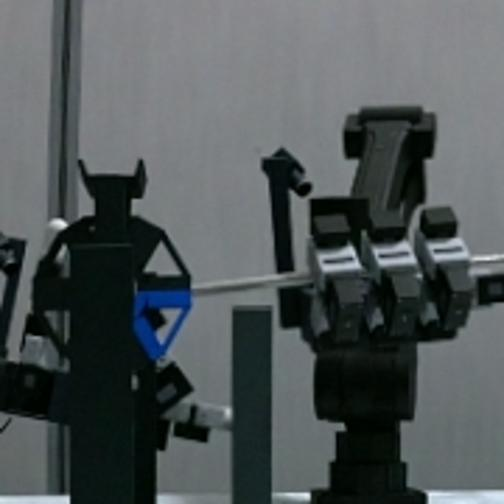

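{"method": "execute_actions", "body": {"actions": [[[0.0002,-0.001,0.012,0.005,0,0,0.0,0,-0.9,-0.85,0.0,0,-0.9,-0.85,0.0,0,-0.9,-0.85,0.714,0.678,0.226,0.168,0.6,-0.6,0.006,0,0,0,0,0,0.0,0,-0.9,-0.75,0.754,0,0.576,0.696,0.754,0,0.576,0.696,-0.5,0.678,0.226,0.168,0.7,-0.5]]]}}

{"method": "execute_actions", "body": {"actions": [[[0.0002,-0.001,0.008,0.004,0,0,0.0,0,-0.9,-0.85,0.0,0,-0.9,-0.85,0.0,0,-0.9,-0.85,0.714,0.678,0.226,0.168,0.6,-0.6,0.006,0,0,0,0,0,0.0,0,-0.9,-0.75,0.754,0,0.576,0.696,0.754,0,0.576,0.696,-0.5,0.678,0.226,0.168,0.7,-0.5]]]}}

Scene clock: 1937.53 s.
left_arm: end_effector_position=(+0.3636, -0.0213, +0.2757) hand_goal=(+0.000, +0.000, -0.900, -0.850, +0.000, +0.000, -0.900, -0.850, +0.000, +0.000, -0.900, -0.850, +0.714, +0.678, +0.226, +0.168) hand_measured=(+0.074, +0.002, -0.864, -0.788, +0.082, +0.002, -0.866, -0.778, +0.088, +0.000, -0.860, -0.784, +0.720, +0.678, +0.226, +0.168) hand_current_ma=(+352, +4, +154, +271, +390, +4, +143, +317, +423, +2, +171, +289, +26, -1, -1, -3) hand_state=(blocked, goal, blocked, blocked, blocked, goal, blocked, blocked, blocked, goal, blocked, blocked, goal, goal, goal, goal) hand_current_limit=0.60 hand_speed=-0.60 end_effector_quat_wxyz=(+0.399, +0.537, +0.539, +0.512) | right_arm: end_effector_position=(+0.2407, +0.4235, +0.2052) hand_goal=(+0.000, +0.000, -0.900, -0.750, +0.754, +0.000, +0.576, +0.696, +0.754, +0.000, +0.576, +0.696, -0.500, +0.678, +0.226, +0.168) hand_measured=(+0.106, +0.054, -0.736, -0.508, +0.764, +0.000, +0.576, +0.694, +0.762, +0.000, +0.576, +0.694, -0.500, +0.680, +0.224, +0.166) hand_current_ma=(+468, +210, +468, +467, +43, -1, +1, -8, +36, -1, +1, -9, +3, +12, -6, -9) hand_state=(blocked, blocked, blocked, blocked, goal, goal, goal, goal, goal, goal, goal, goal, goal, goal, goal, goal) hand_current_limit=0.70 hand_speed=-0.50 end_effector_quat_wxyz=(-0.013, -0.048, +0.765, +0.643)
Joint positions: left_arm=[-0.3 0.788 0.183 0.431 -0.42 0.05] | right_arm=[0.786 1.565 0.473 0.826 -0.85 -0.245]
Joint torques (N m): left_arm=[-2.37 -8.47 7.17 4.63 -0.24 -0.42] | right_arm=[-4.78 -6.71 8.73 1.39 0.61 0.37]
Heat: left arm: hottest elbow 44 °C; right arm: hottest elbow 31 °C.
Hand target: left_arm +0.3455, -0.0210, +0.3183; +0.463, +0.482, +0.529, +0.522 | right_arm +0.2913, +0.4233, +0.2104; +0.005, -0.002, +0.765, +0.644
Off the commanded pose: left_arm 0.046 m, 10 deg | right_arm 0.051 m, 6 deg.

Scene clock: 1938.23 s.
left_arm: end_effector_position=(+0.3637, -0.0214, +0.2757) hand_goal=(+0.000, +0.000, -0.900, -0.850, +0.000, +0.000, -0.900, -0.850, +0.000, +0.000, -0.900, -0.850, +0.714, +0.678, +0.226, +0.168) hand_measured=(+0.074, +0.002, -0.864, -0.788, +0.082, +0.002, -0.866, -0.778, +0.088, +0.000, -0.860, -0.784, +0.720, +0.678, +0.226, +0.168) hand_current_ma=(+353, +4, +154, +271, +390, +4, +143, +317, +423, +2, +171, +289, +26, -1, -1, -3) hand_state=(blocked, goal, blocked, blocked, blocked, goal, blocked, blocked, blocked, goal, blocked, blocked, goal, goal, goal, goal) hand_current_limit=0.60 hand_speed=-0.60 end_effector_quat_wxyz=(+0.399, +0.537, +0.539, +0.512) | right_arm: end_effector_position=(+0.2409, +0.4235, +0.2051) hand_goal=(+0.000, +0.000, -0.900, -0.750, +0.754, +0.000, +0.576, +0.696, +0.754, +0.000, +0.576, +0.696, -0.500, +0.678, +0.226, +0.168) hand_measured=(+0.102, +0.054, -0.736, -0.508, +0.764, +0.000, +0.576, +0.694, +0.762, +0.000, +0.576, +0.694, -0.500, +0.680, +0.224, +0.166) hand_current_ma=(+468, +210, +468, +468, +43, -1, +1, -8, +36, -1, +1, -9, +3, +12, -6, -9) hand_state=(blocked, blocked, blocked, blocked, goal, goal, goal, goal, goal, goal, goal, goal, goal, goal, goal, goal) hand_current_limit=0.70 hand_speed=-0.50 end_effector_quat_wxyz=(-0.014, -0.052, +0.764, +0.643)
Joint positions: left_arm=[-0.3 0.788 0.183 0.431 -0.42 0.05] | right_arm=[0.782 1.568 0.476 0.822 -0.86 -0.252]
Joint torques (N m): left_arm=[-2.2 -9.93 7.68 4.03 -0.3 -0.3] | right_arm=[-5.07 -6.65 8.88 1.35 0.73 0.41]
Heat: left arm: hottest elbow 44 °C; right arm: hottest elbow 31 °C.
Hand target: left_arm +0.3456, -0.0216, +0.3231; +0.460, +0.485, +0.526, +0.525 | right_arm +0.2950, +0.4232, +0.2104; +0.005, -0.002, +0.765, +0.644
Off the commanded pose: left_arm 0.051 m, 9 deg | right_arm 0.054 m, 6 deg.

{"method": "execute_actions", "body": {"actions": [[[0.0002,-0.001,0.006,0.003,0,0,0.0,0,-0.9,-0.85,0.0,0,-0.9,-0.85,0.0,0,-0.9,-0.85,0.714,0.678,0.226,0.168,0.6,-0.6,0.0,0,0,0,0,0,0.0,0,-0.9,-0.75,0.754,0,0.576,0.696,0.754,0,0.576,0.696,-0.5,0.678,0.226,0.168,0.7,-0.5]]]}}

{"method": "execute_actions", "body": {"actions": [[[0.0002,-0.001,0.006,0.003,0,0,0.0,0,-0.9,-0.85,0.0,0,-0.9,-0.85,0.0,0,-0.9,-0.85,0.714,0.678,0.226,0.168,0.6,-0.6,0.0,0,0,0,0,0,0.0,0,-0.9,-0.75,0.754,0,0.576,0.696,0.754,0,0.576,0.696,-0.5,0.678,0.226,0.168,0.7,-0.5]]]}}

Scene clock: 1943.60 s.
left_arm: end_effector_position=(+0.3636, -0.0214, +0.2754) hand_goal=(+0.000, +0.000, -0.900, -0.850, +0.000, +0.000, -0.900, -0.850, +0.000, +0.000, -0.900, -0.850, +0.714, +0.678, +0.226, +0.168) hand_measured=(+0.074, +0.002, -0.864, -0.788, +0.082, +0.002, -0.866, -0.778, +0.088, +0.000, -0.860, -0.784, +0.720, +0.678, +0.226, +0.168) hand_current_ma=(+354, +4, +154, +271, +391, +4, +143, +317, +423, +2, +171, +289, +26, -1, -1, -3) hand_state=(blocked, goal, blocked, blocked, blocked, goal, blocked, blocked, blocked, goal, blocked, blocked, goal, goal, goal, goal) hand_current_limit=0.60 hand_speed=-0.60 end_effector_quat_wxyz=(+0.398, +0.537, +0.539, +0.512) | right_arm: end_effector_position=(+0.2409, +0.4235, +0.2051) hand_goal=(+0.000, +0.000, -0.900, -0.750, +0.754, +0.000, +0.576, +0.696, +0.754, +0.000, +0.576, +0.696, -0.500, +0.678, +0.226, +0.168) hand_measured=(+0.102, +0.054, -0.736, -0.508, +0.764, +0.000, +0.576, +0.694, +0.762, +0.000, +0.576, +0.694, -0.500, +0.680, +0.224, +0.166) hand_current_ma=(+468, +210, +468, +467, +43, -1, +1, -8, +36, -1, +1, -9, +3, +12, -6, -9) hand_state=(blocked, blocked, blocked, blocked, goal, goal, goal, goal, goal, goal, goal, goal, goal, goal, goal, goal) hand_current_limit=0.70 hand_speed=-0.50 end_effector_quat_wxyz=(-0.014, -0.052, +0.764, +0.643)
Joint positions: left_arm=[-0.3 0.786 0.183 0.428 -0.42 0.051] | right_arm=[0.782 1.568 0.476 0.822 -0.86 -0.252]
Joint torques (N m): left_arm=[-2.67 -10.23 8.13 3.69 -0.31 -0.19] | right_arm=[-5.07 -6.59 8.9 1.36 0.73 0.41]
Heat: left arm: hottest elbow 43 °C; right arm: hottest elbow 31 °C.
Hand target: left_arm +0.3457, -0.0223, +0.3267; +0.458, +0.488, +0.523, +0.528 | right_arm +0.2950, +0.4232, +0.2104; +0.005, -0.002, +0.765, +0.644
Off the commanded pose: left_arm 0.054 m, 9 deg | right_arm 0.054 m, 6 deg.

Scene clock: 1944.30 s.
left_arm: end_effector_position=(+0.3637, -0.0215, +0.2759) hand_goal=(+0.000, +0.000, -0.900, -0.850, +0.000, +0.000, -0.900, -0.850, +0.000, +0.000, -0.900, -0.850, +0.714, +0.678, +0.226, +0.168) hand_measured=(+0.074, +0.002, -0.864, -0.788, +0.082, +0.002, -0.866, -0.778, +0.088, +0.000, -0.860, -0.784, +0.720, +0.678, +0.226, +0.168) hand_current_ma=(+354, +4, +154, +271, +393, +4, +143, +316, +423, +2, +171, +289, +26, -1, -1, -3) hand_state=(blocked, goal, blocked, blocked, blocked, goal, blocked, blocked, blocked, goal, blocked, blocked, goal, goal, goal, goal) hand_current_limit=0.60 hand_speed=-0.60 end_effector_quat_wxyz=(+0.397, +0.539, +0.539, +0.511) | right_arm: end_effector_position=(+0.2479, +0.4234, +0.2052) hand_goal=(+0.000, +0.000, -0.900, -0.750, +0.754, +0.000, +0.576, +0.696, +0.754, +0.000, +0.576, +0.696, -0.500, +0.678, +0.226, +0.168) hand_measured=(+0.100, +0.052, -0.736, -0.508, +0.764, +0.000, +0.576, +0.694, +0.762, +0.000, +0.576, +0.694, -0.500, +0.680, +0.224, +0.166) hand_current_ma=(+467, +195, +467, +467, +43, -1, +1, -8, +36, -1, +1, -9, +3, +12, -6, -9) hand_state=(blocked, blocked, blocked, blocked, goal, goal, goal, goal, goal, goal, goal, goal, goal, goal, goal, goal) hand_current_limit=0.70 hand_speed=-0.50 end_effector_quat_wxyz=(-0.010, -0.047, +0.765, +0.642)
Joint positions: left_arm=[-0.3 0.779 0.186 0.414 -0.42 0.052] | right_arm=[0.772 1.573 0.486 0.818 -0.858 -0.252]
Joint torques (N m): left_arm=[-2.02 -9.76 8.38 3.47 -0.26 -0.14] | right_arm=[-4.25 -7.06 8.49 1.52 0.64 0.41]
Heat: left arm: hottest elbow 43 °C; right arm: hottest elbow 31 °C.
Hand target: left_arm +0.3458, -0.0228, +0.3304; +0.456, +0.490, +0.521, +0.530 | right_arm +0.2950, +0.4232, +0.2105; +0.005, -0.002, +0.765, +0.644
Off the commanded pose: left_arm 0.057 m, 9 deg | right_arm 0.047 m, 5 deg.

{"method": "execute_actions", "body": {"actions": [[[0.0,0,0.003,0.001,0,0,0.0,0,-0.9,-0.85,0.0,0,-0.9,-0.85,0.0,0,-0.9,-0.85,0.714,0.678,0.226,0.168,0.6,-0.6,0.01,0,0,0,0,0,0.0,0,-0.9,-0.75,0.754,0,0.576,0.696,0.754,0,0.576,0.696,-0.5,0.678,0.226,0.168,0.7,-0.5]]]}}

{"method": "execute_actions", "body": {"actions": [[[0.0,-0,0.0,0.0,0,0,0.0,0,-0.9,-0.85,0.0,0,-0.9,-0.85,0.0,0,-0.9,-0.85,0.714,0.678,0.226,0.168,0.6,-0.6,0.008,0,0,0,0,0,0.0,0,-0.9,-0.75,0.754,0,0.576,0.696,0.754,0,0.576,0.696,-0.5,0.678,0.226,0.168,0.7,-0.5]]]}}

Scene clock: 1948.47 s.
left_arm: end_effector_position=(+0.3638, -0.0216, +0.2760) hand_goal=(+0.000, +0.000, -0.900, -0.850, +0.000, +0.000, -0.900, -0.850, +0.000, +0.000, -0.900, -0.850, +0.714, +0.678, +0.226, +0.168) hand_measured=(+0.074, +0.002, -0.864, -0.788, +0.082, +0.002, -0.866, -0.778, +0.088, +0.002, -0.860, -0.784, +0.720, +0.678, +0.226, +0.168) hand_current_ma=(+354, +4, +154, +271, +393, +4, +143, +315, +423, +3, +171, +289, +26, -1, -1, -3) hand_state=(blocked, goal, blocked, blocked, blocked, goal, blocked, blocked, blocked, goal, blocked, blocked, goal, goal, goal, goal) hand_current_limit=0.60 hand_speed=-0.60 end_effector_quat_wxyz=(+0.396, +0.540, +0.540, +0.510) | right_arm: end_effector_position=(+0.2522, +0.4234, +0.2051) hand_goal=(+0.000, +0.000, -0.900, -0.750, +0.754, +0.000, +0.576, +0.696, +0.754, +0.000, +0.576, +0.696, -0.500, +0.678, +0.226, +0.168) hand_measured=(+0.096, +0.048, -0.736, -0.508, +0.764, +0.000, +0.576, +0.694, +0.762, +0.000, +0.576, +0.694, -0.498, +0.680, +0.224, +0.166) hand_current_ma=(+468, +186, +468, +467, +43, -1, +1, -8, +36, -1, +1, -9, +3, +12, -6, -9) hand_state=(blocked, blocked, blocked, blocked, goal, goal, goal, goal, goal, goal, goal, goal, goal, goal, goal, goal) hand_current_limit=0.70 hand_speed=-0.50 end_effector_quat_wxyz=(-0.012, -0.047, +0.765, +0.643)
Joint positions: left_arm=[-0.3 0.776 0.188 0.406 -0.419 0.052] | right_arm=[0.763 1.58 0.494 0.812 -0.868 -0.254]
Joint torques (N m): left_arm=[-2.08 -10.29 8.7 3.55 -0.29 -0.12] | right_arm=[-4.37 -7 8.75 1.43 0.63 0.4]
Heat: left arm: hottest elbow 43 °C; right arm: hottest elbow 31 °C.
Hand target: left_arm +0.3459, -0.0229, +0.3320; +0.455, +0.491, +0.520, +0.531 | right_arm +0.3010, +0.4233, +0.2104; +0.005, -0.002, +0.765, +0.644
Off the commanded pose: left_arm 0.059 m, 9 deg | right_arm 0.049 m, 6 deg.

Scene clock: 1949.17 s.
left_arm: end_effector_position=(+0.3638, -0.0216, +0.2760) hand_goal=(+0.000, +0.000, -0.900, -0.850, +0.000, +0.000, -0.900, -0.850, +0.000, +0.000, -0.900, -0.850, +0.714, +0.678, +0.226, +0.168) hand_measured=(+0.074, +0.002, -0.864, -0.788, +0.082, +0.002, -0.866, -0.778, +0.088, +0.002, -0.860, -0.784, +0.720, +0.678, +0.226, +0.168) hand_current_ma=(+354, +4, +154, +271, +393, +4, +143, +315, +423, +3, +171, +289, +26, -1, -1, -3) hand_state=(blocked, goal, blocked, blocked, blocked, goal, blocked, blocked, blocked, goal, blocked, blocked, goal, goal, goal, goal) hand_current_limit=0.60 hand_speed=-0.60 end_effector_quat_wxyz=(+0.396, +0.540, +0.540, +0.510) | right_arm: end_effector_position=(+0.2522, +0.4234, +0.2051) hand_goal=(+0.000, +0.000, -0.900, -0.750, +0.754, +0.000, +0.576, +0.696, +0.754, +0.000, +0.576, +0.696, -0.500, +0.678, +0.226, +0.168) hand_measured=(+0.092, +0.048, -0.736, -0.508, +0.764, +0.000, +0.576, +0.694, +0.762, +0.000, +0.576, +0.694, -0.498, +0.680, +0.224, +0.166) hand_current_ma=(+453, +186, +467, +467, +43, -1, +1, -8, +36, -1, +1, -9, +3, +12, -6, -9) hand_state=(blocked, blocked, blocked, blocked, goal, goal, goal, goal, goal, goal, goal, goal, goal, goal, goal, goal) hand_current_limit=0.70 hand_speed=-0.50 end_effector_quat_wxyz=(-0.013, -0.051, +0.764, +0.643)
Joint positions: left_arm=[-0.3 0.776 0.188 0.406 -0.419 0.052] | right_arm=[0.76 1.582 0.498 0.809 -0.878 -0.26]
Joint torques (N m): left_arm=[-2.55 -9.99 8.65 3.59 -0.27 -0.14] | right_arm=[-4.84 -6.77 9.07 1.33 0.68 0.43]
Heat: left arm: hottest elbow 43 °C; right arm: hottest elbow 32 °C.
Hand target: left_arm +0.3459, -0.0229, +0.3320; +0.455, +0.491, +0.520, +0.531 | right_arm +0.3058, +0.4233, +0.2106; +0.005, -0.002, +0.765, +0.644
Off the commanded pose: left_arm 0.059 m, 9 deg | right_arm 0.054 m, 6 deg.

{"method": "execute_actions", "body": {"actions": [[[0.004,0.0,-0.03,-0.005,0,0,0.0,0,-0.9,-0.85,0.0,0,-0.9,-0.85,0.0,0,-0.9,-0.85,0.714,0.678,0.226,0.168,0.6,-0.6,-0.03,0,0,0,0,0,0.0,0,-0.9,-0.75,0.754,0,0.576,0.696,0.754,0,0.576,0.696,-0.5,0.678,0.226,0.168,0.5,-0.5]],[[0.004,0.0,-0.03,-0.005,0,0,0.0,0,-0.9,-0.85,0.0,0,-0.9,-0.85,0.0,0,-0.9,-0.85,0.714,0.678,0.226,0.168,0.6,-0.6,-0.015,0,0,0,0,0,0.0,0,-0.9,-0.75,0.754,0,0.576,0.696,0.754,0,0.576,0.696,-0.5,0.678,0.226,0.168,0.5,-0.5]],[[0.004,0.0,-0.03,-0.005,0,0,0.0,0,-0.9,-0.85,0.0,0,-0.9,-0.85,0.0,0,-0.9,-0.85,0.714,0.678,0.226,0.168,0.6,-0.6,0,0,0,0,0,0,0.0,0,-0.9,-0.75,0.754,0,0.576,0.696,0.754,0,0.576,0.696,-0.5,0.678,0.226,0.168,0.5,-0.5]]], "cameras": ["cam_low"]}}

{"method": "zoom_image", "body": {"camera": "cam_low", "region": [200, 60, 380, 240]}}

Scene clock: 1960.67 s.
left_arm: end_effector_position=(+0.3621, -0.0193, +0.2656) hand_goal=(+0.000, +0.000, -0.900, -0.850, +0.000, +0.000, -0.900, -0.850, +0.000, +0.000, -0.900, -0.850, +0.714, +0.678, +0.226, +0.168) hand_measured=(+0.082, -0.006, -0.846, -0.792, +0.074, -0.006, -0.858, -0.784, +0.064, -0.002, -0.860, -0.786, +0.722, +0.678, +0.226, +0.168) hand_current_ma=(+387, -20, +235, +257, +353, -17, +179, +294, +297, -6, +171, +285, +27, -1, -1, -3) hand_state=(blocked, goal, blocked, blocked, blocked, goal, blocked, blocked, blocked, goal, blocked, blocked, goal, goal, goal, goal) hand_current_limit=0.60 hand_speed=-0.60 end_effector_quat_wxyz=(+0.425, +0.508, +0.534, +0.525) | right_arm: end_effector_position=(+0.2526, +0.4267, +0.2051) hand_goal=(+0.000, +0.000, -0.900, -0.750, +0.754, +0.000, +0.576, +0.696, +0.754, +0.000, +0.576, +0.696, -0.500, +0.678, +0.226, +0.168) hand_measured=(+0.062, +0.040, -0.734, -0.508, +0.764, +0.000, +0.576, +0.694, +0.762, +0.000, +0.576, +0.694, -0.498, +0.680, +0.224, +0.166) hand_current_ma=(+292, +147, +413, +413, +43, -1, +1, -8, +36, -1, +1, -9, +3, +12, -6, -9) hand_state=(blocked, blocked, blocked, blocked, goal, goal, goal, goal, goal, goal, goal, goal, goal, goal, goal, goal) hand_current_limit=0.50 hand_speed=-0.50 end_effector_quat_wxyz=(-0.002, -0.045, +0.767, +0.641)
Joint positions: left_arm=[-0.302 0.949 0.141 0.713 -0.43 0.04] | right_arm=[0.774 1.578 0.497 0.809 -0.841 -0.26]
Joint torques (N m): left_arm=[-3.37 -4.01 5.41 4.16 -0.25 -0.48] | right_arm=[-1.79 -8.82 5.91 2.62 1.07 0.57]
Heat: left arm: hottest elbow 43 °C; right arm: hottest elbow 32 °C.
Hand target: left_arm +0.3531, -0.0230, +0.2782; +0.466, +0.480, +0.532, +0.519 | right_arm +0.2788, +0.4232, +0.2106; +0.005, -0.002, +0.765, +0.644
Off the commanded pose: left_arm 0.016 m, 6 deg | right_arm 0.027 m, 5 deg.
Images, in order (width x height): cam_low 672x504.

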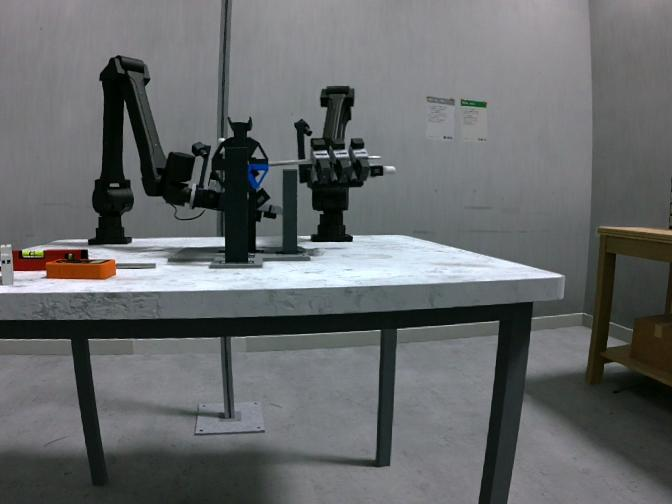

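Scaled by 2.800.

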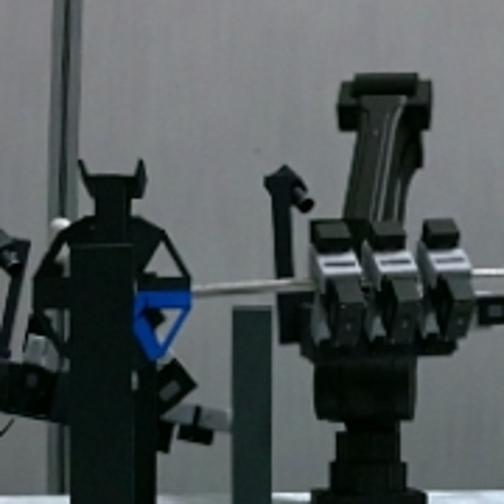

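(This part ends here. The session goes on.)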